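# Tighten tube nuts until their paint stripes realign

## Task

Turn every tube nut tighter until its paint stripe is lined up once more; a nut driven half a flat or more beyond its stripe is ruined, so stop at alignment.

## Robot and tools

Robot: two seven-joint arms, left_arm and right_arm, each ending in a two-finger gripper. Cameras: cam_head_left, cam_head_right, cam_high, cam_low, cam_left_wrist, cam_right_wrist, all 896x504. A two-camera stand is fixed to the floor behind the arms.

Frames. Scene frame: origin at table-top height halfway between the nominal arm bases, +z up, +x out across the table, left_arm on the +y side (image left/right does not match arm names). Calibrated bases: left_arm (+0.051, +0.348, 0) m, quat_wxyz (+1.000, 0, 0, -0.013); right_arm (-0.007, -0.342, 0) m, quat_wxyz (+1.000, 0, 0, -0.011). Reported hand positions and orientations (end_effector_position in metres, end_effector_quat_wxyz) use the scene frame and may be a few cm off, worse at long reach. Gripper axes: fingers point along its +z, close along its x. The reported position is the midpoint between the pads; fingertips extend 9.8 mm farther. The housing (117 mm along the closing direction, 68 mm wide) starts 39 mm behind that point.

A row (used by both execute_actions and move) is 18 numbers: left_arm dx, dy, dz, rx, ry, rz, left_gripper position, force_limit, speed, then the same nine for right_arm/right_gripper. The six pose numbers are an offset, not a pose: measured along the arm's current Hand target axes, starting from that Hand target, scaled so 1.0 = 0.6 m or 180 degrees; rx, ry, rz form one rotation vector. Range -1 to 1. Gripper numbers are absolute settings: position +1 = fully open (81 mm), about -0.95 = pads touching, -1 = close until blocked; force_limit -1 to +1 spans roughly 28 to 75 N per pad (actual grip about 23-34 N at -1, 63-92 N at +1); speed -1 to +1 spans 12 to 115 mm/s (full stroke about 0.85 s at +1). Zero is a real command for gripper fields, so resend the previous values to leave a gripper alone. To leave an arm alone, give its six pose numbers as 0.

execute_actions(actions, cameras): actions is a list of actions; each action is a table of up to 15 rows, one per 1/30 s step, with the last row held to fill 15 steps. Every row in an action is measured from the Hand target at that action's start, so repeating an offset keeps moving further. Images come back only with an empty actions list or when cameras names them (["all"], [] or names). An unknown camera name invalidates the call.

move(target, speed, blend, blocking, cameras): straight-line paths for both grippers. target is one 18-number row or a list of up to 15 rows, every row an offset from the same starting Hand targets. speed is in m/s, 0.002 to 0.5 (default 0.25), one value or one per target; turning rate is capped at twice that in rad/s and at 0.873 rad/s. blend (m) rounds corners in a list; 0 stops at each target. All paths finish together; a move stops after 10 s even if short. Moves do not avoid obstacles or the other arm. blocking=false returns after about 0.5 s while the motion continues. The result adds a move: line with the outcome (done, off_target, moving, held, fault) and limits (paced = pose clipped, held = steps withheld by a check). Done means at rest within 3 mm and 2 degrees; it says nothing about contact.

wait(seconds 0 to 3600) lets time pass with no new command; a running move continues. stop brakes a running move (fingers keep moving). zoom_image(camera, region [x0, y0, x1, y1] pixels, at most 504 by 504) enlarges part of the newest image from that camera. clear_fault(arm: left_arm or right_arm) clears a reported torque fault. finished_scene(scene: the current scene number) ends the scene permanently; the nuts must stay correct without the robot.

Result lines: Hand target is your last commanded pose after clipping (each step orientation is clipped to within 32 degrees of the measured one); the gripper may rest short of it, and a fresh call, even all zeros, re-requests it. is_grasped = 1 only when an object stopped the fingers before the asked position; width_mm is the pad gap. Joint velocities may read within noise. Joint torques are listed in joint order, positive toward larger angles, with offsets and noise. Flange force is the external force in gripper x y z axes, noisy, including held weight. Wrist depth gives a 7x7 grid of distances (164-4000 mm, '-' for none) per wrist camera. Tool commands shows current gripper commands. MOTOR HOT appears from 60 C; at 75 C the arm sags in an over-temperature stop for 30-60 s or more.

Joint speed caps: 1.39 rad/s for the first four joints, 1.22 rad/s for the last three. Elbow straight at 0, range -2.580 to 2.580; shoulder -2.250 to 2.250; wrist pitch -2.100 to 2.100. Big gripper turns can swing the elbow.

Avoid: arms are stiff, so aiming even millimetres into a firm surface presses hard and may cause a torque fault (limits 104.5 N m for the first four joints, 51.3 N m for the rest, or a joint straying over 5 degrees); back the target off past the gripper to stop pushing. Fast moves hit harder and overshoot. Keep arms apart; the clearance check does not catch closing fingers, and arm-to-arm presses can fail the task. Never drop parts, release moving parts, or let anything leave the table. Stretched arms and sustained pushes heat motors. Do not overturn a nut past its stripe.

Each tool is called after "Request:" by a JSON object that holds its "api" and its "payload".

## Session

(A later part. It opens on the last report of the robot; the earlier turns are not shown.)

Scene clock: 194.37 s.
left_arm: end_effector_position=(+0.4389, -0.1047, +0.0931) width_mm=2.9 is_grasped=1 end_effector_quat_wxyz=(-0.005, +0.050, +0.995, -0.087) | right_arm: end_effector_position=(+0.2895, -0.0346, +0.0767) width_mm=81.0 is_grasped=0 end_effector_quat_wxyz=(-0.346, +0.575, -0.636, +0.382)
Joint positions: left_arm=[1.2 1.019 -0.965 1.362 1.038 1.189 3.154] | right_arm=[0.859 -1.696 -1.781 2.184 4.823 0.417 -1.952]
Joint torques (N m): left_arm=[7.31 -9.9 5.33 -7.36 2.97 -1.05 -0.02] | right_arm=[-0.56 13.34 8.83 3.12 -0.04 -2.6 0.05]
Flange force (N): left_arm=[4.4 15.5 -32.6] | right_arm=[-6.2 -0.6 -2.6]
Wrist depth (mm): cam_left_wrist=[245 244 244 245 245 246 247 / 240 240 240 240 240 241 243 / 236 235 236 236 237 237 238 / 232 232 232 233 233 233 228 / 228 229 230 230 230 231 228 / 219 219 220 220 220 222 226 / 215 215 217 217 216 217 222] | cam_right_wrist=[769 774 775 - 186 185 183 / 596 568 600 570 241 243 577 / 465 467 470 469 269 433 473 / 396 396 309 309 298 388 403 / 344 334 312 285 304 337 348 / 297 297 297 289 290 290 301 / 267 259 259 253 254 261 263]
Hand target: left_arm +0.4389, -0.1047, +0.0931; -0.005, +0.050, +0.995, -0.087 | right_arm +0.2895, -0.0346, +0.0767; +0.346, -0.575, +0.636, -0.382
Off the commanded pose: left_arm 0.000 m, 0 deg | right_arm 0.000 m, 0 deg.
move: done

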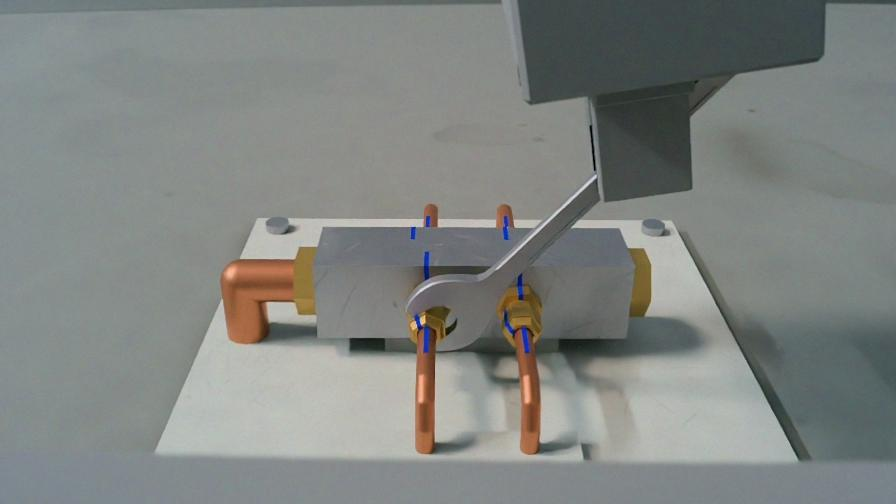

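Request:
{"api": "move", "payload": {"target": [[0,0.0041,-0.0062,0.01667,0,0,-0.98,0.5,-0.5,0,0,0,0,0,0,1,1,1],[0,-0.0143,-0.0140,0.01667,0,0,-0.98,0.5,-0.5,0,0,0,0,0,0,1,1,1]], "speed": 0.03, "cameras": ["cam_right_wrist"]}}

Request:
{"api": "zoom_image", "payload": {"camera": "cam_right_wrist", "region": [360, 200, 600, 380]}}

Scene clock: 197.63 s.
left_arm: end_effector_position=(+0.4382, -0.1116, +0.1029) width_mm=2.9 is_grasped=1 end_effector_quat_wxyz=(-0.006, +0.050, +0.992, -0.113) | right_arm: end_effector_position=(+0.2895, -0.0346, +0.0767) width_mm=81.0 is_grasped=0 end_effector_quat_wxyz=(-0.346, +0.575, -0.636, +0.382)
Joint positions: left_arm=[1.189 0.993 -0.95 1.379 1.07 1.181 3.126] | right_arm=[0.859 -1.696 -1.781 2.184 4.823 0.417 -1.952]
Joint torques (N m): left_arm=[2.54 -22.8 -1.4 -7.79 2.45 0.25 0.36] | right_arm=[-0.53 13.34 8.84 3.12 -0.06 -2.59 0.05]
Flange force (N): left_arm=[1.1 6.4 -5.5] | right_arm=[-6.2 -0.6 -2.8]
Wrist depth (mm): cam_left_wrist=[262 261 262 262 263 263 265 / 256 256 256 256 257 258 259 / 251 250 251 250 252 252 254 / 246 246 246 246 247 248 245 / 240 242 242 242 242 243 222 / 229 230 237 237 238 237 236 / 224 224 227 226 226 228 233] | cam_right_wrist=[767 775 775 779 184 183 182 / 594 567 601 574 544 240 577 / 465 468 469 471 433 434 474 / 396 397 308 309 297 388 403 / 344 335 313 294 303 338 349 / 297 297 297 289 290 290 300 / 267 259 260 253 254 261 263]
Hand target: left_arm +0.4381, -0.1117, +0.1029; -0.006, +0.050, +0.992, -0.113 | right_arm +0.2895, -0.0346, +0.0767; +0.346, -0.575, +0.636, -0.382
Off the commanded pose: left_arm 0.000 m, 0 deg | right_arm 0.000 m, 0 deg.
move: done

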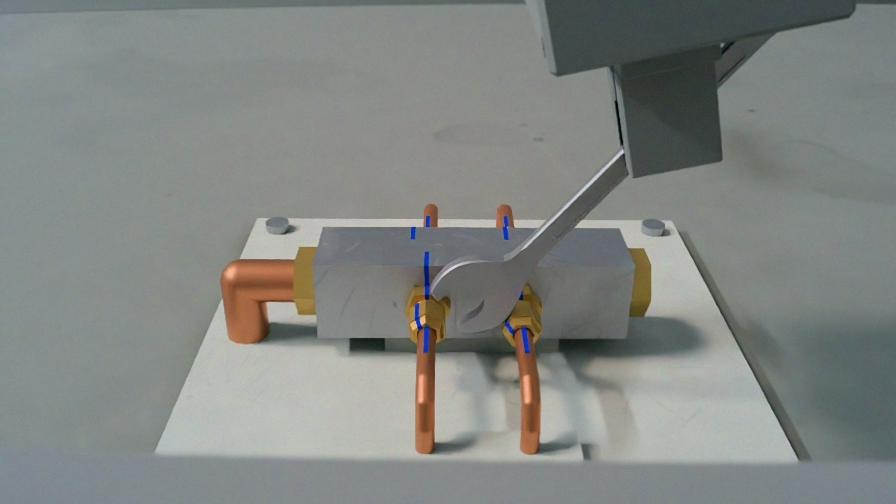

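Scaled by 2.100 from the camera's image (finer frame: 1280x720).

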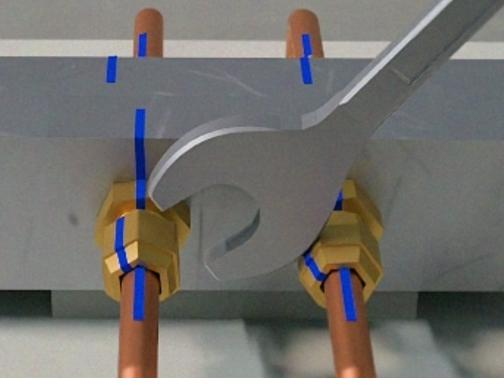

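Request:
{"api": "move", "payload": {"target": [[0,-0.01875,-0.0812,0,0,0,-0.98,0.5,-0.5,0,0,0,0,0,0,1,1,1],[0,0.1335,-0.1058,0.3278,0,0,-0.98,0.5,-0.5,0,0,0,0,0,0,1,1,1]], "speed": 0.1, "blend": [0.005,0], "cameras": ["cam_right_wrist"]}}

Request:
{"api": "zoom_image", "payload": {"camera": "cam_right_wrist", "region": [360, 200, 500, 360]}}

Scene clock: 204.70 s.
left_arm: end_effector_position=(+0.4474, -0.0198, +0.1468) width_mm=2.9 is_grasped=1 end_effector_quat_wxyz=(-0.030, +0.040, +0.808, -0.587) | right_arm: end_effector_position=(+0.2895, -0.0346, +0.0767) width_mm=81.0 is_grasped=0 end_effector_quat_wxyz=(-0.346, +0.575, -0.636, +0.382)
Joint positions: left_arm=[0.504 1.007 -0.558 1.888 1.714 1.678 1.943] | right_arm=[0.859 -1.696 -1.781 2.184 4.823 0.417 -1.952]
Joint torques (N m): left_arm=[-0.2 -20.58 0.63 -2.84 0.93 3.31 0.4] | right_arm=[-0.56 13.37 8.85 3.13 -0.02 -2.57 0.06]
Flange force (N): left_arm=[0.8 -0.9 -1.0] | right_arm=[-6.1 -0.6 -2.4]
Wrist depth (mm): cam_left_wrist=[1927 1933 1991 2028 2066 2085 2078 / 1991 2009 2015 2066 2092 2132 2153 / 1973 2098 2059 2066 2105 2118 2240 / 825 831 834 804 860 870 877 / 624 655 633 667 676 679 659 / 514 568 546 552 554 536 539 / 429 - 465 452 472 456 430] | cam_right_wrist=[186 207 677 726 784 787 797 / 536 565 599 572 605 607 611 / 465 466 469 470 472 473 475 / 396 397 309 297 307 389 401 / 344 335 313 300 303 338 349 / 297 297 297 290 290 291 300 / 266 259 260 253 254 261 263]
Hand target: left_arm +0.4475, -0.0198, +0.1468; -0.030, +0.040, +0.808, -0.587 | right_arm +0.2895, -0.0346, +0.0767; +0.346, -0.575, +0.636, -0.382
Off the commanded pose: left_arm 0.000 m, 0 deg | right_arm 0.000 m, 0 deg.
move: done

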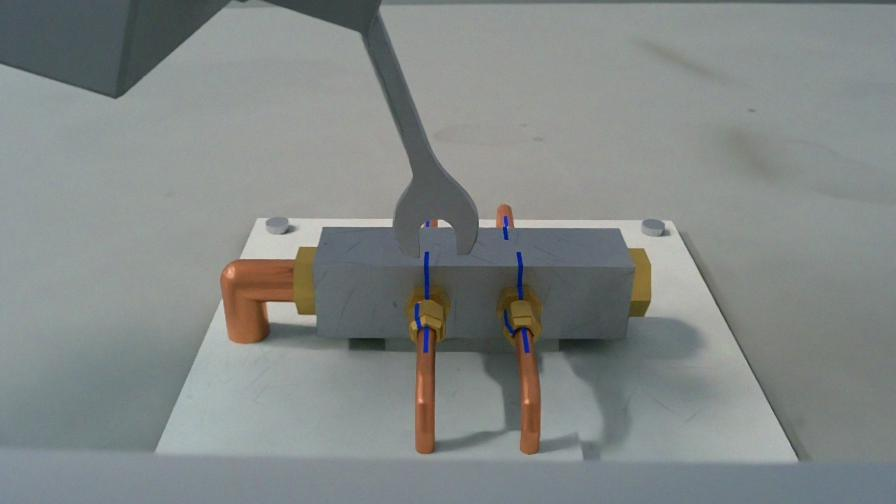

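Scaled by 3.150 from the camera's image (finer frame: 1280x720).

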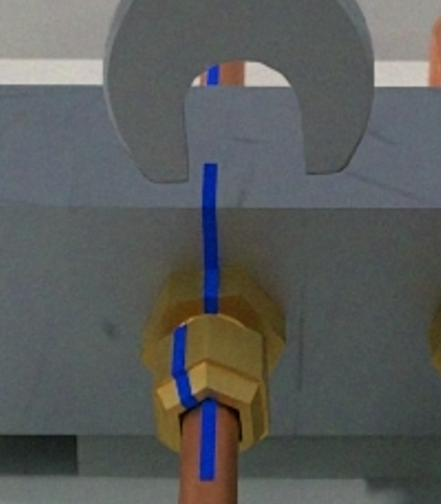

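Request:
{"api": "move", "payload": {"target": [0,0.0282,0.0072,-0.0078,0,0,-0.98,0.5,-0.5,0,0,0,0,0,0,1,1,1], "speed": 0.05, "cameras": ["cam_right_wrist"]}}

Request:
{"api": "zoom_image", "payload": {"camera": "cam_right_wrist", "region": [380, 230, 480, 350]}}

Scene clock: 207.07 s.
left_arm: end_effector_position=(+0.4476, -0.0187, +0.1294) width_mm=2.9 is_grasped=1 end_effector_quat_wxyz=(-0.029, +0.041, +0.815, -0.577) | right_arm: end_effector_position=(+0.2895, -0.0346, +0.0767) width_mm=81.0 is_grasped=0 end_effector_quat_wxyz=(-0.346, +0.575, -0.636, +0.382)
Joint positions: left_arm=[0.508 1.035 -0.56 1.883 1.721 1.662 1.927] | right_arm=[0.859 -1.696 -1.781 2.184 4.823 0.417 -1.952]
Joint torques (N m): left_arm=[-0.21 -20.73 0.58 -2.78 0.9 3.33 0.41] | right_arm=[-0.53 13.32 8.8 3.15 -0.06 -2.6 0.06]
Flange force (N): left_arm=[1.1 -0.9 -1.1] | right_arm=[-6.5 -0.6 -2.9]
Wrist depth (mm): cam_left_wrist=[1894 1944 1973 2009 2021 2059 2092 / 1967 2028 2034 2059 2098 2078 2153 / 942 960 972 991 942 1015 1026 / 711 729 729 705 750 756 768 / 550 582 586 593 570 601 582 / 448 507 488 476 495 499 484 / 388 - 421 422 423 302 284] | cam_right_wrist=[185 220 232 784 782 787 789 / 193 206 541 574 606 607 610 / 446 447 468 469 472 475 475 / 395 397 309 278 307 389 402 / 344 336 313 301 303 337 349 / 297 297 297 289 290 291 300 / 267 259 259 253 254 261 263]
Hand target: left_arm +0.4476, -0.0187, +0.1294; -0.029, +0.041, +0.815, -0.577 | right_arm +0.2895, -0.0346, +0.0767; +0.346, -0.575, +0.636, -0.382
Off the commanded pose: left_arm 0.000 m, 0 deg | right_arm 0.000 m, 0 deg.
move: done

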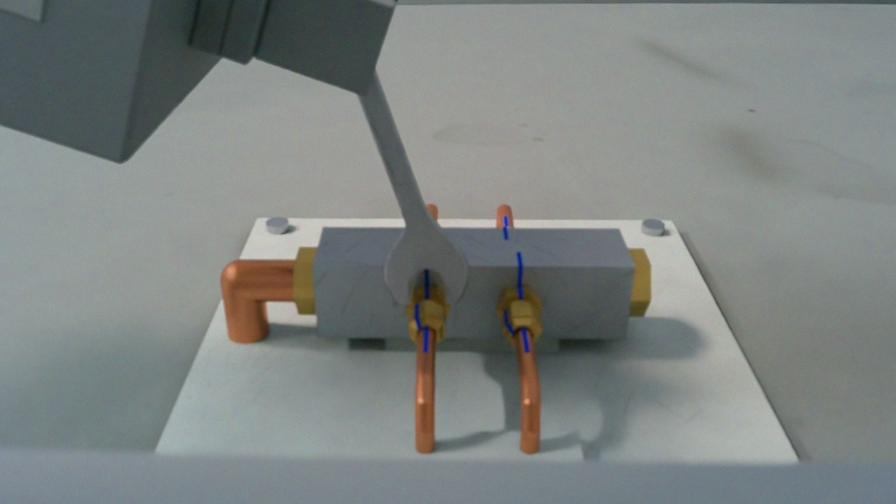

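Scaled by 4.200 from the camera's image (finer frame: 1280x720).

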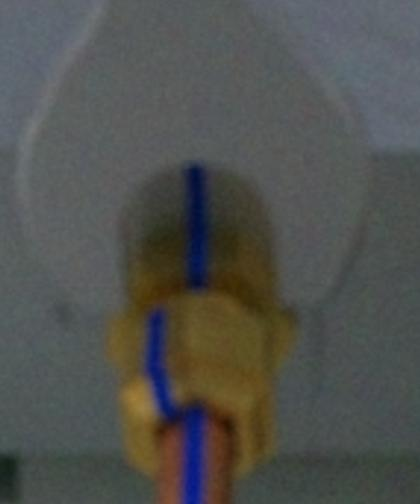

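Request:
{"api": "wait", "payload": {"seconds": 0.5, "cameras": ["cam_right_wrist"]}}

Request:
{"api": "zoom_image", "payload": {"camera": "cam_right_wrist", "region": [380, 230, 480, 350]}}

Scene clock: 207.80 s.
left_arm: end_effector_position=(+0.4476, -0.0187, +0.1294) width_mm=2.9 is_grasped=1 end_effector_quat_wxyz=(-0.029, +0.041, +0.815, -0.577) | right_arm: end_effector_position=(+0.2895, -0.0346, +0.0767) width_mm=81.0 is_grasped=0 end_effector_quat_wxyz=(-0.346, +0.575, -0.636, +0.382)
Joint positions: left_arm=[0.508 1.035 -0.56 1.883 1.721 1.662 1.927] | right_arm=[0.859 -1.696 -1.781 2.184 4.823 0.417 -1.952]
Joint torques (N m): left_arm=[-0.22 -20.68 0.57 -2.74 0.89 3.29 0.41] | right_arm=[-0.58 13.36 8.82 3.15 -0.03 -2.59 0.05]
Flange force (N): left_arm=[1.0 -1.0 -1.1] | right_arm=[-6.2 -0.7 -2.4]
Wrist depth (mm): cam_left_wrist=[1927 1991 2021 2009 2040 2072 2098 / 1962 2021 2040 2066 2072 2146 2139 / 940 967 981 1000 935 1018 1038 / 713 724 734 704 743 758 761 / 551 582 587 592 573 603 582 / 449 508 489 475 499 498 483 / 388 - 420 423 423 304 284] | cam_right_wrist=[185 220 232 781 787 787 794 / 193 206 540 573 605 608 611 / 447 448 469 471 472 474 474 / 395 397 308 278 307 389 403 / 345 335 313 300 303 338 349 / 297 296 297 289 290 290 300 / 267 259 260 254 254 261 263]
Hand target: left_arm +0.4476, -0.0187, +0.1294; -0.029, +0.041, +0.815, -0.577 | right_arm +0.2895, -0.0346, +0.0767; +0.346, -0.575, +0.636, -0.382
Tool commands: left_gripper/position=-0.98 left_gripper/force_limit=+0.5 left_gripper/speed=-0.5 right_gripper/position=+1.0 right_gripper/force_limit=+1.0 right_gripper/speed=+1.0
Off the commanded pose: left_arm 0.000 m, 0 deg | right_arm 0.000 m, 0 deg.
wait: 0.50 s; at rest from the start

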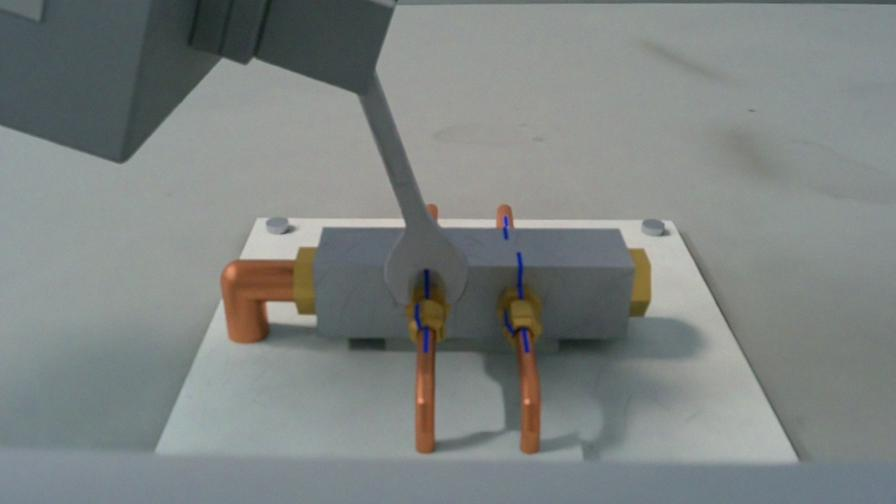

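Scaled by 4.200 from the camera's image (finer frame: 1280x720).

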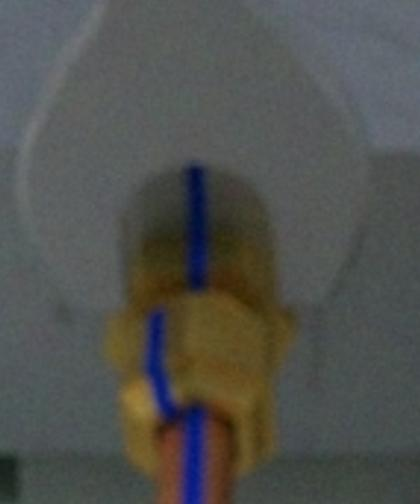

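Request:
{"api": "move", "payload": {"target": [0,0.0092,0.0038,0,0,0,-0.98,0.5,-0.5,0,0,0,0,0,0,1,1,1], "speed": 0.02, "cameras": ["cam_right_wrist"]}}

Request:
{"api": "zoom_image", "payload": {"camera": "cam_right_wrist", "region": [380, 230, 480, 350]}}

Scene clock: 208.80 s.
left_arm: end_effector_position=(+0.4476, -0.0190, +0.1235) width_mm=2.9 is_grasped=1 end_effector_quat_wxyz=(-0.029, +0.041, +0.815, -0.577) | right_arm: end_effector_position=(+0.2895, -0.0346, +0.0767) width_mm=81.0 is_grasped=0 end_effector_quat_wxyz=(-0.346, +0.575, -0.636, +0.382)
Joint positions: left_arm=[0.506 1.048 -0.556 1.88 1.727 1.662 1.917] | right_arm=[0.859 -1.696 -1.781 2.184 4.823 0.417 -1.952]
Joint torques (N m): left_arm=[1.74 -16.32 1.44 -2.36 0.45 1.31 0.36] | right_arm=[-0.51 13.41 8.8 3.15 -0.03 -2.6 0.05]
Flange force (N): left_arm=[1.9 -8.2 -9.3] | right_arm=[-6.4 -0.4 -2.8]
Wrist depth (mm): cam_left_wrist=[1916 1967 2003 1985 2066 2072 2092 / 1985 1997 2059 2059 2078 2105 2153 / 925 943 953 968 915 990 1006 / 698 710 681 723 728 737 745 / 539 568 573 579 558 589 569 / 454 496 477 463 485 487 456 / 378 - 398 412 415 296 279] | cam_right_wrist=[186 220 233 841 783 789 796 / 195 211 240 573 606 607 609 / 427 447 468 471 471 473 474 / 395 398 308 296 306 389 402 / 345 335 313 296 304 338 350 / 296 297 297 289 290 290 300 / 266 259 259 254 254 261 264]
Hand target: left_arm +0.4475, -0.0190, +0.1234; -0.029, +0.041, +0.815, -0.577 | right_arm +0.2895, -0.0346, +0.0767; +0.346, -0.575, +0.636, -0.382
Off the commanded pose: left_arm 0.000 m, 0 deg | right_arm 0.000 m, 0 deg.
move: done

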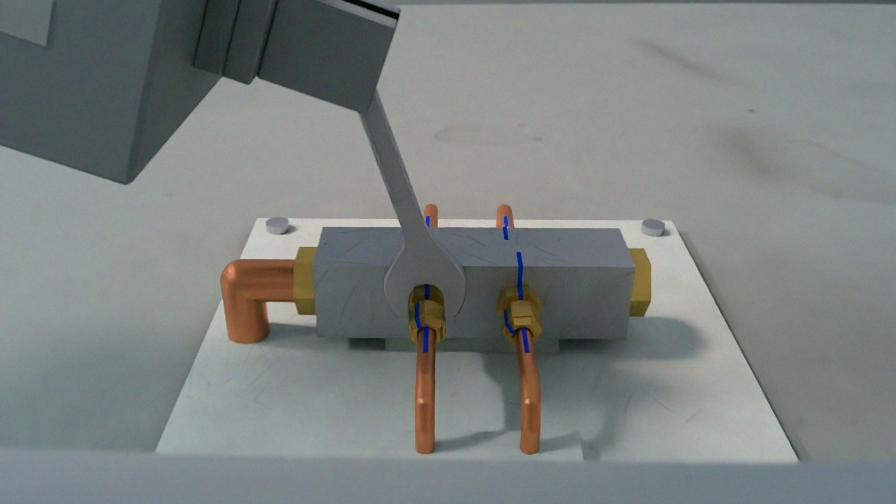

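Scaled by 4.200 from the camera's image (finer frame: 1280x720).

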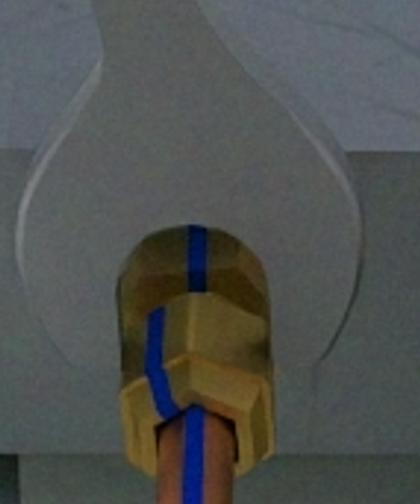

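Request:
{"api": "move", "payload": {"target": [0,0.0045,0.0024,0,0,0,-0.98,0.5,-0.5,0,0,0,0,0,0,1,1,1], "speed": 0.02, "cameras": ["cam_right_wrist"]}}

Request:
{"api": "zoom_image", "payload": {"camera": "cam_right_wrist", "region": [380, 230, 480, 350]}}

Scene clock: 209.77 s.
left_arm: end_effector_position=(+0.4475, -0.0195, +0.1204) width_mm=2.9 is_grasped=1 end_effector_quat_wxyz=(-0.029, +0.041, +0.815, -0.577) | right_arm: end_effector_position=(+0.2895, -0.0346, +0.0767) width_mm=81.0 is_grasped=0 end_effector_quat_wxyz=(-0.346, +0.575, -0.636, +0.382)
Joint positions: left_arm=[0.506 1.055 -0.553 1.879 1.731 1.662 1.913] | right_arm=[0.859 -1.696 -1.781 2.184 4.823 0.417 -1.952]
Joint torques (N m): left_arm=[3.25 -16.38 2.76 -3.12 0.97 1.61 0.17] | right_arm=[-0.58 13.36 8.84 3.16 -0.04 -2.6 0.06]
Flange force (N): left_arm=[3.2 -8.2 -13.8] | right_arm=[-6.4 -0.5 -2.6]
Wrist depth (mm): cam_left_wrist=[1905 1956 1979 2009 2015 2053 2072 / 1985 2009 2066 2098 2085 2118 2160 / 913 927 943 954 976 978 997 / 688 695 666 713 716 728 736 / 528 561 566 567 554 580 560 / 445 490 472 459 498 481 323 / 372 - 405 406 408 293 278] | cam_right_wrist=[186 220 233 786 779 791 789 / 195 210 240 604 604 605 609 / 427 429 466 472 471 473 475 / 395 397 309 298 307 389 402 / 345 335 313 296 303 338 349 / 297 297 297 289 290 291 300 / 267 259 260 254 254 261 263]
Hand target: left_arm +0.4475, -0.0195, +0.1204; -0.029, +0.041, +0.815, -0.577 | right_arm +0.2895, -0.0346, +0.0767; +0.346, -0.575, +0.636, -0.382
Off the commanded pose: left_arm 0.000 m, 0 deg | right_arm 0.000 m, 0 deg.
move: done

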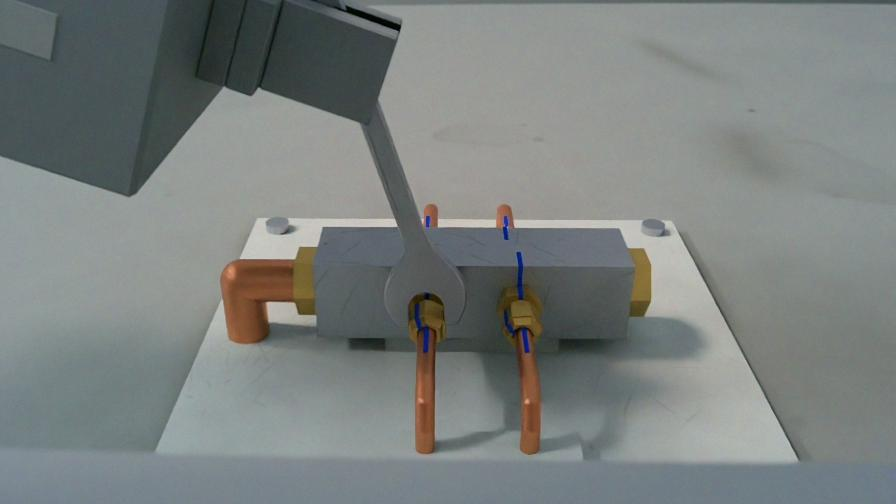

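Scaled by 4.200 from the camera's image (finer frame: 1280x720).

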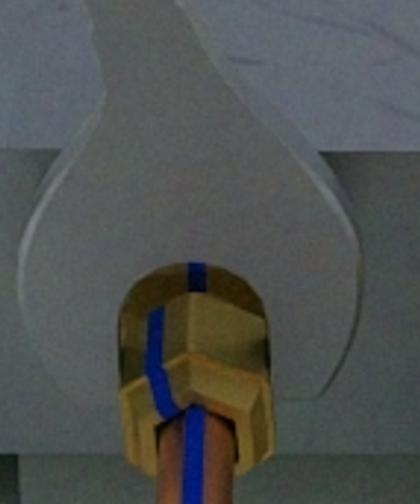

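Request:
{"api": "move", "payload": {"target": [0,0.0034,0.0003,0,0,0,-0.98,0.5,-0.5,0,0,0,0,0,0,1,1,1], "speed": 0.02, "cameras": ["cam_right_wrist"]}}

Request:
{"api": "zoom_image", "payload": {"camera": "cam_right_wrist", "region": [380, 230, 480, 350]}}

Scene clock: 210.83 s.
left_arm: end_effector_position=(+0.4475, -0.0190, +0.1185) width_mm=2.9 is_grasped=1 end_effector_quat_wxyz=(-0.029, +0.041, +0.815, -0.577) | right_arm: end_effector_position=(+0.2895, -0.0346, +0.0767) width_mm=81.0 is_grasped=0 end_effector_quat_wxyz=(-0.346, +0.575, -0.636, +0.382)
Joint positions: left_arm=[0.505 1.06 -0.552 1.878 1.732 1.663 1.909] | right_arm=[0.859 -1.696 -1.781 2.184 4.823 0.417 -1.952]
Joint torques (N m): left_arm=[5.84 -5.37 2.73 -2.01 -0.15 -4.26 0.04] | right_arm=[-0.56 13.36 8.83 3.14 -0.03 -2.6 0.05]
Flange force (N): left_arm=[5.6 -26.9 -29.2] | right_arm=[-6.2 -0.6 -2.6]
Wrist depth (mm): cam_left_wrist=[1956 1991 1979 2009 2021 2046 2059 / 1985 1985 1985 2034 2118 2167 2132 / 917 935 943 955 969 991 1002 / 690 700 670 712 722 727 737 / 530 562 570 569 552 581 560 / 446 490 472 458 497 482 322 / 374 - 406 406 409 293 277] | cam_right_wrist=[186 221 233 781 781 787 795 / 196 210 240 602 606 607 608 / 205 431 469 469 472 472 475 / 395 397 309 297 307 388 402 / 345 335 312 289 303 338 349 / 297 297 297 290 290 290 300 / 267 260 260 253 254 261 263]
Hand target: left_arm +0.4475, -0.0190, +0.1184; -0.029, +0.041, +0.815, -0.577 | right_arm +0.2895, -0.0346, +0.0767; +0.346, -0.575, +0.636, -0.382
Off the commanded pose: left_arm 0.000 m, 0 deg | right_arm 0.000 m, 0 deg.
move: done

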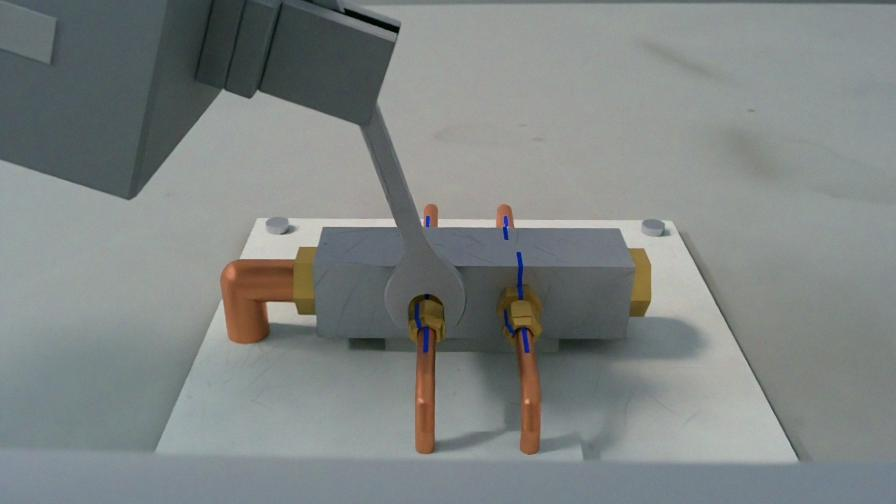

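Scaled by 4.200 from the camera's image (finer frame: 1280x720).

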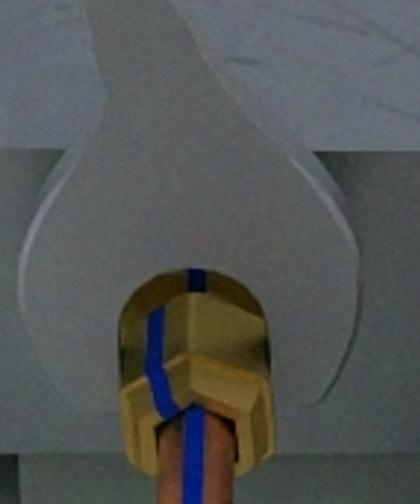

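Request:
{"api": "move", "payload": {"target": [0,-0.0023,-0.001,0,0,0,-0.98,0.5,-0.5,0,0,0,0,0,0,1,1,1], "speed": 0.02}}

Scene clock: 211.83 s.
left_arm: end_effector_position=(+0.4475, -0.0189, +0.1198) width_mm=2.9 is_grasped=1 end_effector_quat_wxyz=(-0.030, +0.041, +0.815, -0.577) | right_arm: end_effector_position=(+0.2895, -0.0346, +0.0767) width_mm=81.0 is_grasped=0 end_effector_quat_wxyz=(-0.346, +0.575, -0.636, +0.382)
Joint positions: left_arm=[0.505 1.057 -0.553 1.879 1.73 1.663 1.911] | right_arm=[0.859 -1.696 -1.781 2.184 4.823 0.417 -1.952]
Joint torques (N m): left_arm=[2.66 -17.89 2.4 -2.49 0.39 2.43 0.4] | right_arm=[-0.55 13.37 8.83 3.17 -0.02 -2.61 0.07]
Flange force (N): left_arm=[0.9 -4.8 -9.3] | right_arm=[-6.4 -0.5 -2.7]
Wrist depth (mm): cam_left_wrist=[1916 1939 1985 1991 2034 2085 2072 / 1985 2059 2072 2046 2085 2125 2174 / 918 918 935 949 960 979 988 / 686 693 666 708 721 718 734 / 530 559 567 572 547 577 555 / 444 488 470 457 475 479 321 / 372 - 403 403 409 294 276] | cam_right_wrist=[186 220 233 780 784 786 792 / 195 213 240 605 605 606 608 / 204 429 469 471 472 472 474 / 396 397 308 297 306 388 403 / 344 335 312 289 304 338 349 / 297 297 297 290 290 291 300 / 267 259 260 253 254 261 263]
Hand target: left_arm +0.4475, -0.0189, +0.1199; -0.029, +0.041, +0.815, -0.577 | right_arm +0.2895, -0.0346, +0.0767; +0.346, -0.575, +0.636, -0.382
Off the commanded pose: left_arm 0.000 m, 0 deg | right_arm 0.000 m, 0 deg.
move: done

Request:
{"api": "move", "payload": {"target": [[0,-0.00697,0.01082,-0.02778,0,0,-0.98,0.5,-0.5,0,0,0,0,0,0,1,1,1],[0,-0.01298,0.0222,-0.05556,0,0,-0.98,0.5,-0.5,0,0,0,0,0,0,1,1,1],[0,-0.01798,0.03405,-0.08333,0,0,-0.98,0.5,-0.5,0,0,0,0,0,0,1,1,1],[0,-0.02193,0.0463,-0.11111,0,0,-0.98,0.5,-0.5,0,0,0,0,0,0,1,1,1],[0,-0.0248,0.05885,-0.13889,0,0,-0.98,0.5,-0.5,0,0,0,0,0,0,1,1,1]], "speed": 0.03, "blend": [0.001,0.001,0.001,0.001,0], "cameras": ["cam_right_wrist"]}}

Request:
{"api": "zoom_image", "payload": {"camera": "cam_right_wrist", "region": [380, 230, 480, 350]}}

Scene clock: 220.90 s.
left_arm: end_effector_position=(+0.4437, -0.0569, +0.1222) width_mm=2.9 is_grasped=1 end_effector_quat_wxyz=(-0.020, +0.046, +0.921, -0.387) | right_arm: end_effector_position=(+0.2895, -0.0346, +0.0767) width_mm=81.0 is_grasped=0 end_effector_quat_wxyz=(-0.346, +0.575, -0.636, +0.382)
Joint positions: left_arm=[0.832 0.877 -0.734 1.801 1.566 1.273 2.329] | right_arm=[0.859 -1.696 -1.781 2.184 4.823 0.417 -1.952]
Joint torques (N m): left_arm=[15.14 -27.98 8.12 -10.8 1.36 6.59 0.32] | right_arm=[-0.54 13.37 8.85 3.13 0 -2.61 0.06]
Flange force (N): left_arm=[-4.3 32.1 -9.2] | right_arm=[-6.1 -0.5 -2.5]
Wrist depth (mm): cam_left_wrist=[497 489 491 493 495 500 518 / 437 438 439 441 443 444 449 / 395 395 390 400 402 403 406 / 360 364 363 364 360 367 272 / 326 334 335 336 338 339 248 / 304 315 311 312 313 308 251 / 278 - 278 290 281 288 271] | cam_right_wrist=[717 185 185 230 786 785 794 / 595 565 542 242 576 609 612 / 465 468 467 469 473 472 475 / 396 397 309 298 306 390 402 / 344 335 313 285 303 337 349 / 297 297 297 289 290 291 300 / 266 260 260 254 254 261 263]
Hand target: left_arm +0.4437, -0.0569, +0.1222; -0.020, +0.046, +0.921, -0.387 | right_arm +0.2895, -0.0346, +0.0767; +0.346, -0.575, +0.636, -0.382
Off the commanded pose: left_arm 0.000 m, 0 deg | right_arm 0.000 m, 0 deg.
move: done

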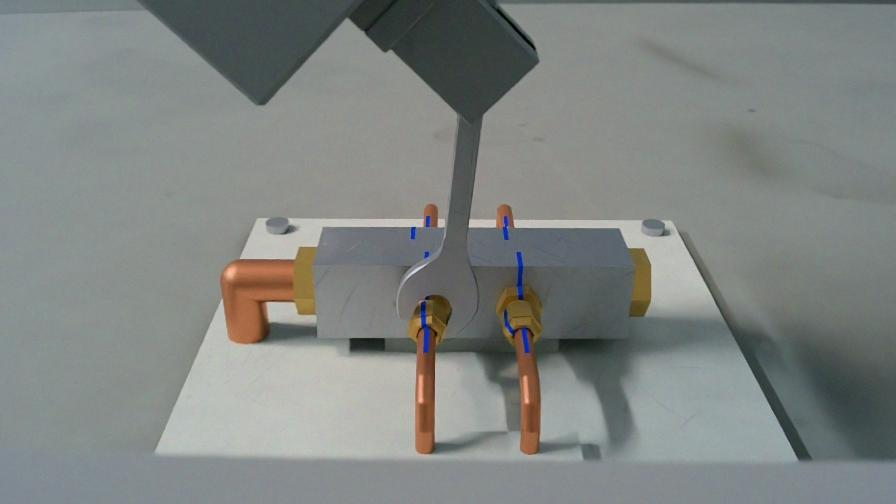

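Scaled by 4.200 from the camera's image (finer frame: 1280x720).

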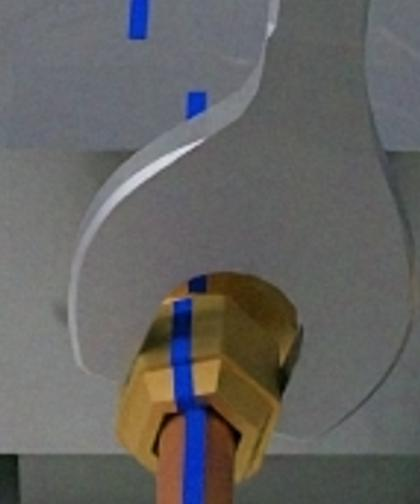

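Request:
{"api": "move", "payload": {"target": [[0,-0.00697,0.01082,-0.02778,0,0,-0.98,0.5,-0.5,0,0,0,0,0,0,1,1,1],[0,-0.01298,0.0222,-0.05556,0,0,-0.98,0.5,-0.5,0,0,0,0,0,0,1,1,1]], "speed": 0.03, "blend": [0.001,0], "cameras": ["cam_right_wrist"]}}

Request:
{"api": "zoom_image", "payload": {"camera": "cam_right_wrist", "region": [380, 230, 480, 350]}}

Scene clock: 224.67 s.
left_arm: end_effector_position=(+0.4422, -0.0718, +0.1184) width_mm=2.9 is_grasped=1 end_effector_quat_wxyz=(-0.016, +0.048, +0.951, -0.305) | right_arm: end_effector_position=(+0.2895, -0.0346, +0.0767) width_mm=81.0 is_grasped=0 end_effector_quat_wxyz=(-0.346, +0.575, -0.636, +0.382)
Joint positions: left_arm=[0.963 0.868 -0.802 1.711 1.431 1.169 2.555] | right_arm=[0.859 -1.696 -1.781 2.184 4.823 0.417 -1.952]
Joint torques (N m): left_arm=[21.17 -26.93 11.81 -16.63 4.48 6.06 -0.08] | right_arm=[-0.54 13.36 8.79 3.15 -0.05 -2.61 0.09]
Flange force (N): left_arm=[-1.1 43.4 -18.3] | right_arm=[-6.7 -0.4 -3.0]
Wrist depth (mm): cam_left_wrist=[391 385 381 387 389 391 399 / 358 358 359 361 362 364 365 / 331 335 336 338 338 339 342 / 314 316 316 314 319 320 233 / 296 298 298 299 299 302 232 / 277 284 282 283 284 280 251 / 256 257 262 262 259 266 264] | cam_right_wrist=[767 720 187 225 235 789 794 / 595 568 570 245 240 607 611 / 466 467 470 469 471 472 475 / 395 397 309 297 306 389 402 / 344 335 313 287 304 337 349 / 296 296 296 289 290 291 300 / 267 259 260 253 254 261 264]
Hand target: left_arm +0.4422, -0.0718, +0.1184; -0.016, +0.048, +0.951, -0.305 | right_arm +0.2895, -0.0346, +0.0767; +0.346, -0.575, +0.636, -0.382
Off the commanded pose: left_arm 0.000 m, 0 deg | right_arm 0.000 m, 0 deg.
move: done

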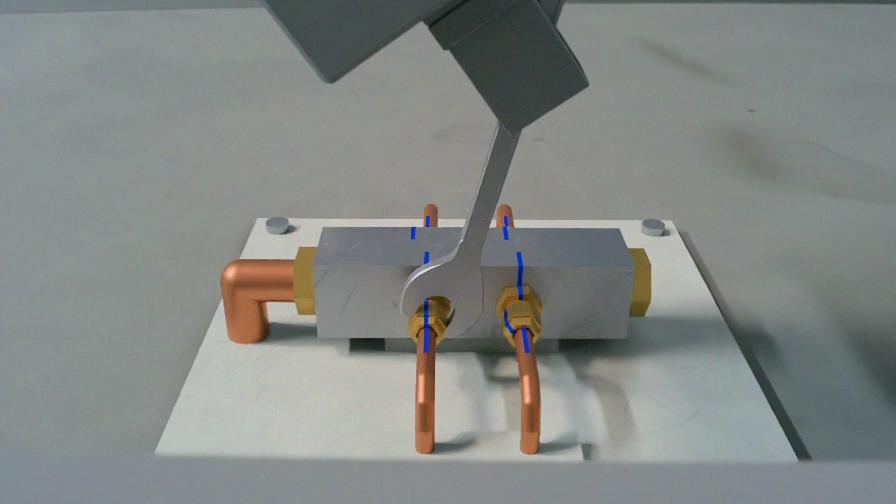

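Scaled by 4.200 from the camera's image (finer frame: 1280x720).

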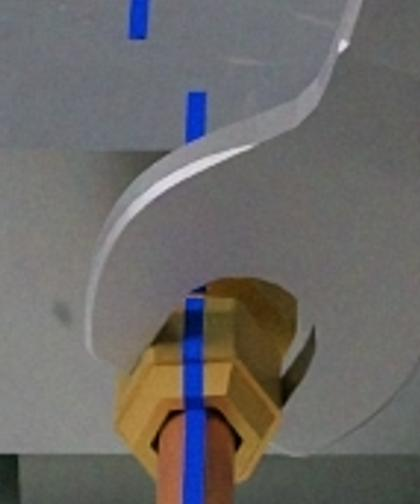

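Request:
{"api": "move", "payload": {"target": [0,-0.0043,0.0064,-0.01667,0,0,-0.98,0.5,-0.5,0,0,0,0,0,0,1,1,1], "speed": 0.03, "cameras": ["cam_right_wrist"]}}

Request:
{"api": "zoom_image", "payload": {"camera": "cam_right_wrist", "region": [390, 240, 480, 350]}}

Scene clock: 226.53 s.
left_arm: end_effector_position=(+0.4418, -0.0761, +0.1168) width_mm=2.9 is_grasped=1 end_effector_quat_wxyz=(-0.015, +0.048, +0.959, -0.280) | right_arm: end_effector_position=(+0.2895, -0.0346, +0.0767) width_mm=81.0 is_grasped=0 end_effector_quat_wxyz=(-0.346, +0.575, -0.636, +0.382)
Joint positions: left_arm=[1 0.874 -0.823 1.678 1.384 1.15 2.627] | right_arm=[0.859 -1.696 -1.781 2.184 4.823 0.417 -1.952]
Joint torques (N m): left_arm=[22.72 -25.49 12.91 -18.11 5.39 5.48 -0.13] | right_arm=[-0.56 13.33 8.83 3.14 -0.05 -2.61 0.07]
Flange force (N): left_arm=[0.5 46.3 -22.2] | right_arm=[-6.5 -0.5 -2.8]
Wrist depth (mm): cam_left_wrist=[363 363 364 365 367 368 369 / 341 336 341 343 344 345 346 / 320 321 323 319 324 325 325 / 303 303 305 305 307 307 227 / 287 288 286 289 290 292 232 / 270 274 275 276 276 274 252 / 251 252 256 257 254 260 259] | cam_right_wrist=[770 720 187 187 232 787 793 / 594 568 570 542 240 607 607 / 467 467 468 469 470 471 473 / 396 397 309 298 307 390 403 / 344 335 312 288 303 338 348 / 297 297 297 289 290 291 300 / 267 259 260 254 254 261 263]
Hand target: left_arm +0.4418, -0.0761, +0.1168; -0.015, +0.048, +0.959, -0.280 | right_arm +0.2895, -0.0346, +0.0767; +0.346, -0.575, +0.636, -0.382
Off the commanded pose: left_arm 0.000 m, 0 deg | right_arm 0.000 m, 0 deg.
move: done

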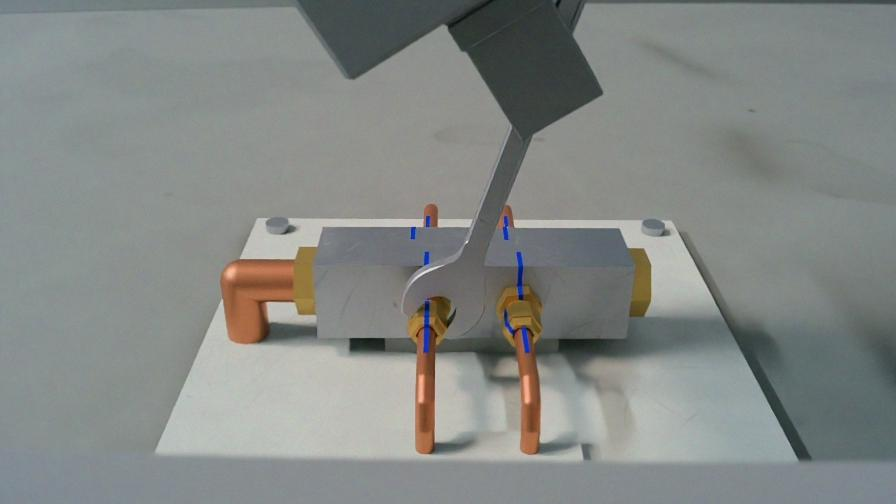

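Scaled by 4.582 from the camera's image (finer frame: 1280x720).

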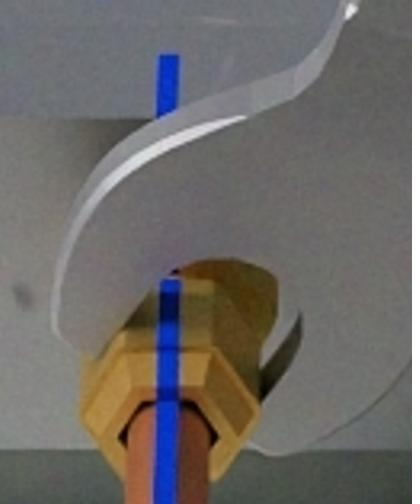

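Request:
{"api": "move", "payload": {"target": [[0,0.0079,-0.01015,0.02778,0,0,-0.98,0.5,-0.5,0,0,0,0,0,0,1,1,1],[0,-0.0128,-0.0209,0.02778,0,0,-0.98,0.5,-0.5,0,0,0,0,0,0,1,1,1],[0,-0.0577,-0.0911,0.02778,0,0,-0.98,0.5,-0.5,0,0,0,0,0,0,1,1,1]], "speed": [0.03,0.03,0.08], "cameras": ["cam_right_wrist"]}}

Request:
{"api": "zoom_image", "payload": {"camera": "cam_right_wrist", "region": [360, 200, 560, 360]}}

Scene clock: 230.33 s.
left_arm: end_effector_position=(+0.4419, -0.0759, +0.1815) width_mm=2.9 is_grasped=1 end_effector_quat_wxyz=(-0.017, +0.047, +0.946, -0.322) | right_arm: end_effector_position=(+0.2895, -0.0346, +0.0767) width_mm=81.0 is_grasped=0 end_effector_quat_wxyz=(-0.346, +0.575, -0.636, +0.382)
Joint positions: left_arm=[0.978 0.766 -0.839 1.673 1.35 1.225 2.662] | right_arm=[0.859 -1.696 -1.781 2.184 4.823 0.417 -1.952]
Joint torques (N m): left_arm=[-0.19 -20.16 -1.94 -6.63 1.51 1.09 0.43] | right_arm=[-0.54 13.33 8.84 3.12 -0.04 -2.61 0.06]
Flange force (N): left_arm=[1.3 0.2 -1.4] | right_arm=[-6.2 -0.6 -2.7]
Wrist depth (mm): cam_left_wrist=[509 502 502 506 508 510 522 / 469 465 465 459 469 471 482 / 431 431 432 434 436 436 441 / 401 404 399 406 407 407 410 / 377 378 380 383 383 382 385 / 351 - 362 363 366 356 285 / 333 - 339 344 340 305 270] | cam_right_wrist=[767 773 779 774 779 784 793 / 597 565 601 254 605 608 610 / 467 468 469 471 470 474 474 / 396 397 309 309 308 389 402 / 345 334 313 300 304 338 350 / 296 297 297 289 290 291 300 / 267 260 259 253 254 261 264]
Hand target: left_arm +0.4419, -0.0759, +0.1815; -0.017, +0.047, +0.946, -0.322 | right_arm +0.2895, -0.0346, +0.0767; +0.346, -0.575, +0.636, -0.382
Off the commanded pose: left_arm 0.000 m, 0 deg | right_arm 0.000 m, 0 deg.
move: done

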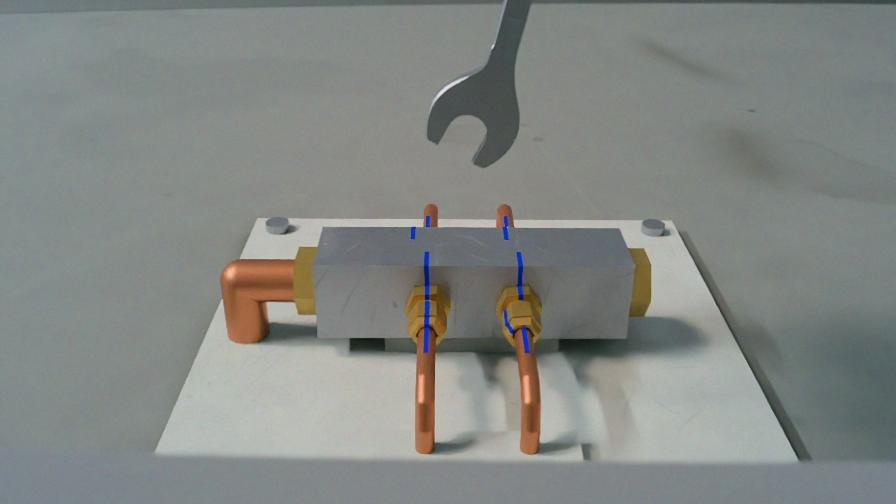

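Scaled by 2.520 from the camera's image (finer frame: 1280x720).

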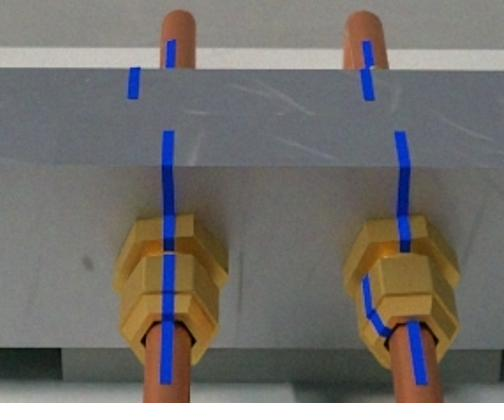

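Request:
{"api": "move", "payload": {"target": [0,0.0025,0.0955,-0.0089,0,0,-0.98,0.5,-0.5,0,0,0,0,0,0,1,1,1], "speed": 0.08, "cameras": ["cam_right_wrist"]}}

Request:
{"api": "zoom_image", "payload": {"camera": "cam_right_wrist", "region": [460, 220, 580, 360]}}

Scene clock: 232.70 s.
left_arm: end_effector_position=(+0.4384, -0.1095, +0.1352) width_mm=2.9 is_grasped=1 end_effector_quat_wxyz=(-0.016, +0.048, +0.950, -0.308) | right_arm: end_effector_position=(+0.2895, -0.0346, +0.0767) width_mm=81.0 is_grasped=0 end_effector_quat_wxyz=(-0.346, +0.575, -0.636, +0.382)
Joint positions: left_arm=[1.015 0.862 -0.8 1.639 1.417 1.154 2.67] | right_arm=[0.859 -1.696 -1.781 2.184 4.823 0.417 -1.952]
Joint torques (N m): left_arm=[-0.18 -21.44 -2.22 -6.38 1.43 1.03 0.41] | right_arm=[-0.53 13.33 8.81 3.12 -0.02 -2.59 0.07]
Flange force (N): left_arm=[1.3 0.4 -1.5] | right_arm=[-6.2 -0.6 -2.7]
Wrist depth (mm): cam_left_wrist=[420 415 417 419 420 421 432 / 385 386 381 389 390 392 394 / 359 362 363 363 364 366 368 / 333 338 339 341 342 342 343 / 318 318 320 317 321 322 324 / 297 - 303 303 304 305 231 / 282 - 283 288 285 290 219] | cam_right_wrist=[767 772 775 725 684 230 793 / 596 567 600 601 577 575 611 / 465 469 469 471 470 472 474 / 395 397 308 308 273 388 402 / 345 334 313 300 304 338 348 / 297 297 297 289 290 290 301 / 267 259 259 253 254 261 263]
Hand target: left_arm +0.4384, -0.1095, +0.1352; -0.016, +0.048, +0.950, -0.308 | right_arm +0.2895, -0.0346, +0.0767; +0.346, -0.575, +0.636, -0.382
Off the commanded pose: left_arm 0.000 m, 0 deg | right_arm 0.000 m, 0 deg.
move: done

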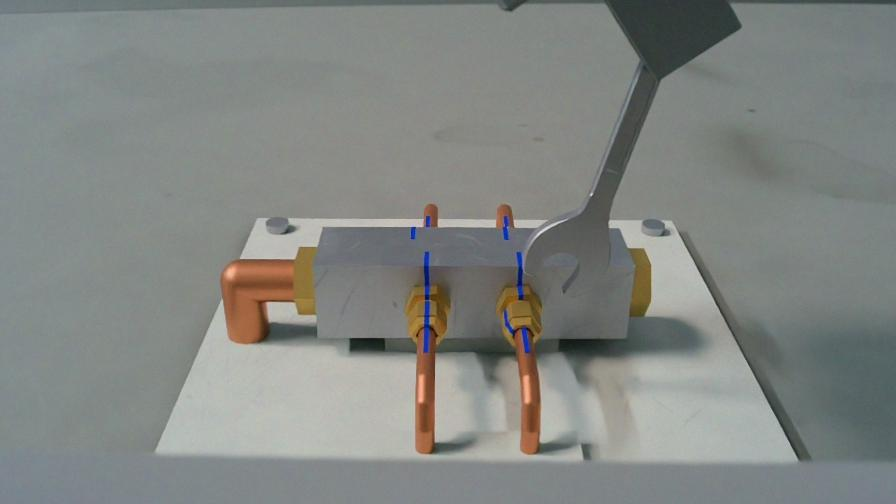

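Scaled by 3.600 from the camera's image (finer frame: 1280x720).

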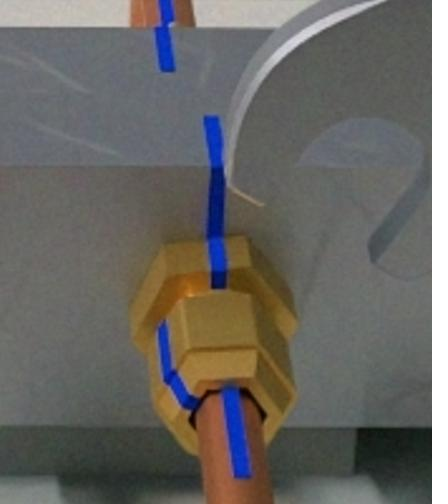

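Request:
{"api": "move", "payload": {"target": [0,0.0168,0.0075,0,0,0,-0.98,0.5,-0.5,0,0,0,0,0,0,1,1,1], "speed": 0.03, "cameras": ["cam_right_wrist"]}}

Request:
{"api": "zoom_image", "payload": {"camera": "cam_right_wrist", "region": [480, 240, 580, 360]}}

Scene clock: 234.03 s.
left_arm: end_effector_position=(+0.4390, -0.1040, +0.1256) width_mm=2.9 is_grasped=1 end_effector_quat_wxyz=(-0.016, +0.048, +0.950, -0.308) | right_arm: end_effector_position=(+0.2895, -0.0346, +0.0767) width_mm=81.0 is_grasped=0 end_effector_quat_wxyz=(-0.346, +0.575, -0.636, +0.382)
Joint positions: left_arm=[1.004 0.874 -0.793 1.656 1.433 1.15 2.637] | right_arm=[0.859 -1.696 -1.781 2.184 4.823 0.417 -1.952]
Joint torques (N m): left_arm=[-0.19 -21.39 -2.19 -6.19 1.4 1.09 0.4] | right_arm=[-0.55 13.32 8.85 3.12 -0.03 -2.61 0.04]
Flange force (N): left_arm=[1.3 0.4 -1.6] | right_arm=[-6.1 -0.7 -2.6]
Wrist depth (mm): cam_left_wrist=[406 400 395 402 399 408 417 / 371 374 375 376 376 379 380 / 348 348 351 350 352 353 355 / 325 327 327 329 330 332 333 / 306 308 308 310 312 312 308 / 287 292 293 292 294 290 220 / 271 269 277 277 275 275 227] | cam_right_wrist=[767 773 724 681 229 231 787 / 596 568 601 603 543 548 609 / 466 467 468 470 452 471 475 / 395 397 309 309 277 389 402 / 345 335 313 300 304 337 349 / 296 297 297 289 290 291 300 / 267 259 260 254 254 261 263]
Hand target: left_arm +0.4390, -0.1040, +0.1256; -0.016, +0.048, +0.950, -0.308 | right_arm +0.2895, -0.0346, +0.0767; +0.346, -0.575, +0.636, -0.382
Off the commanded pose: left_arm 0.000 m, 0 deg | right_arm 0.000 m, 0 deg.
move: done

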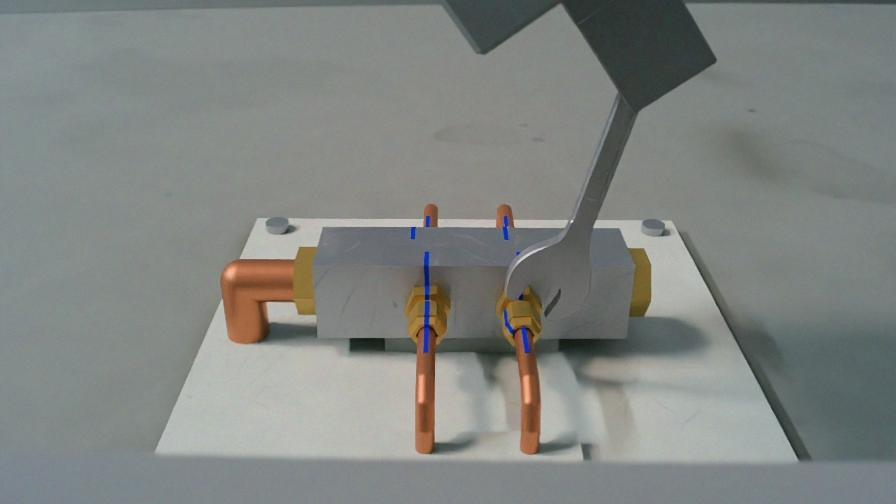

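Scaled by 4.200 from the camera's image (finer frame: 1280x720).

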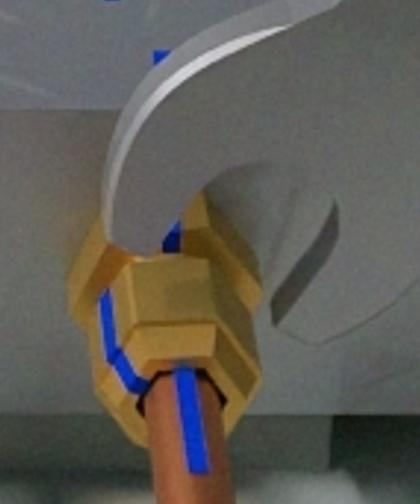

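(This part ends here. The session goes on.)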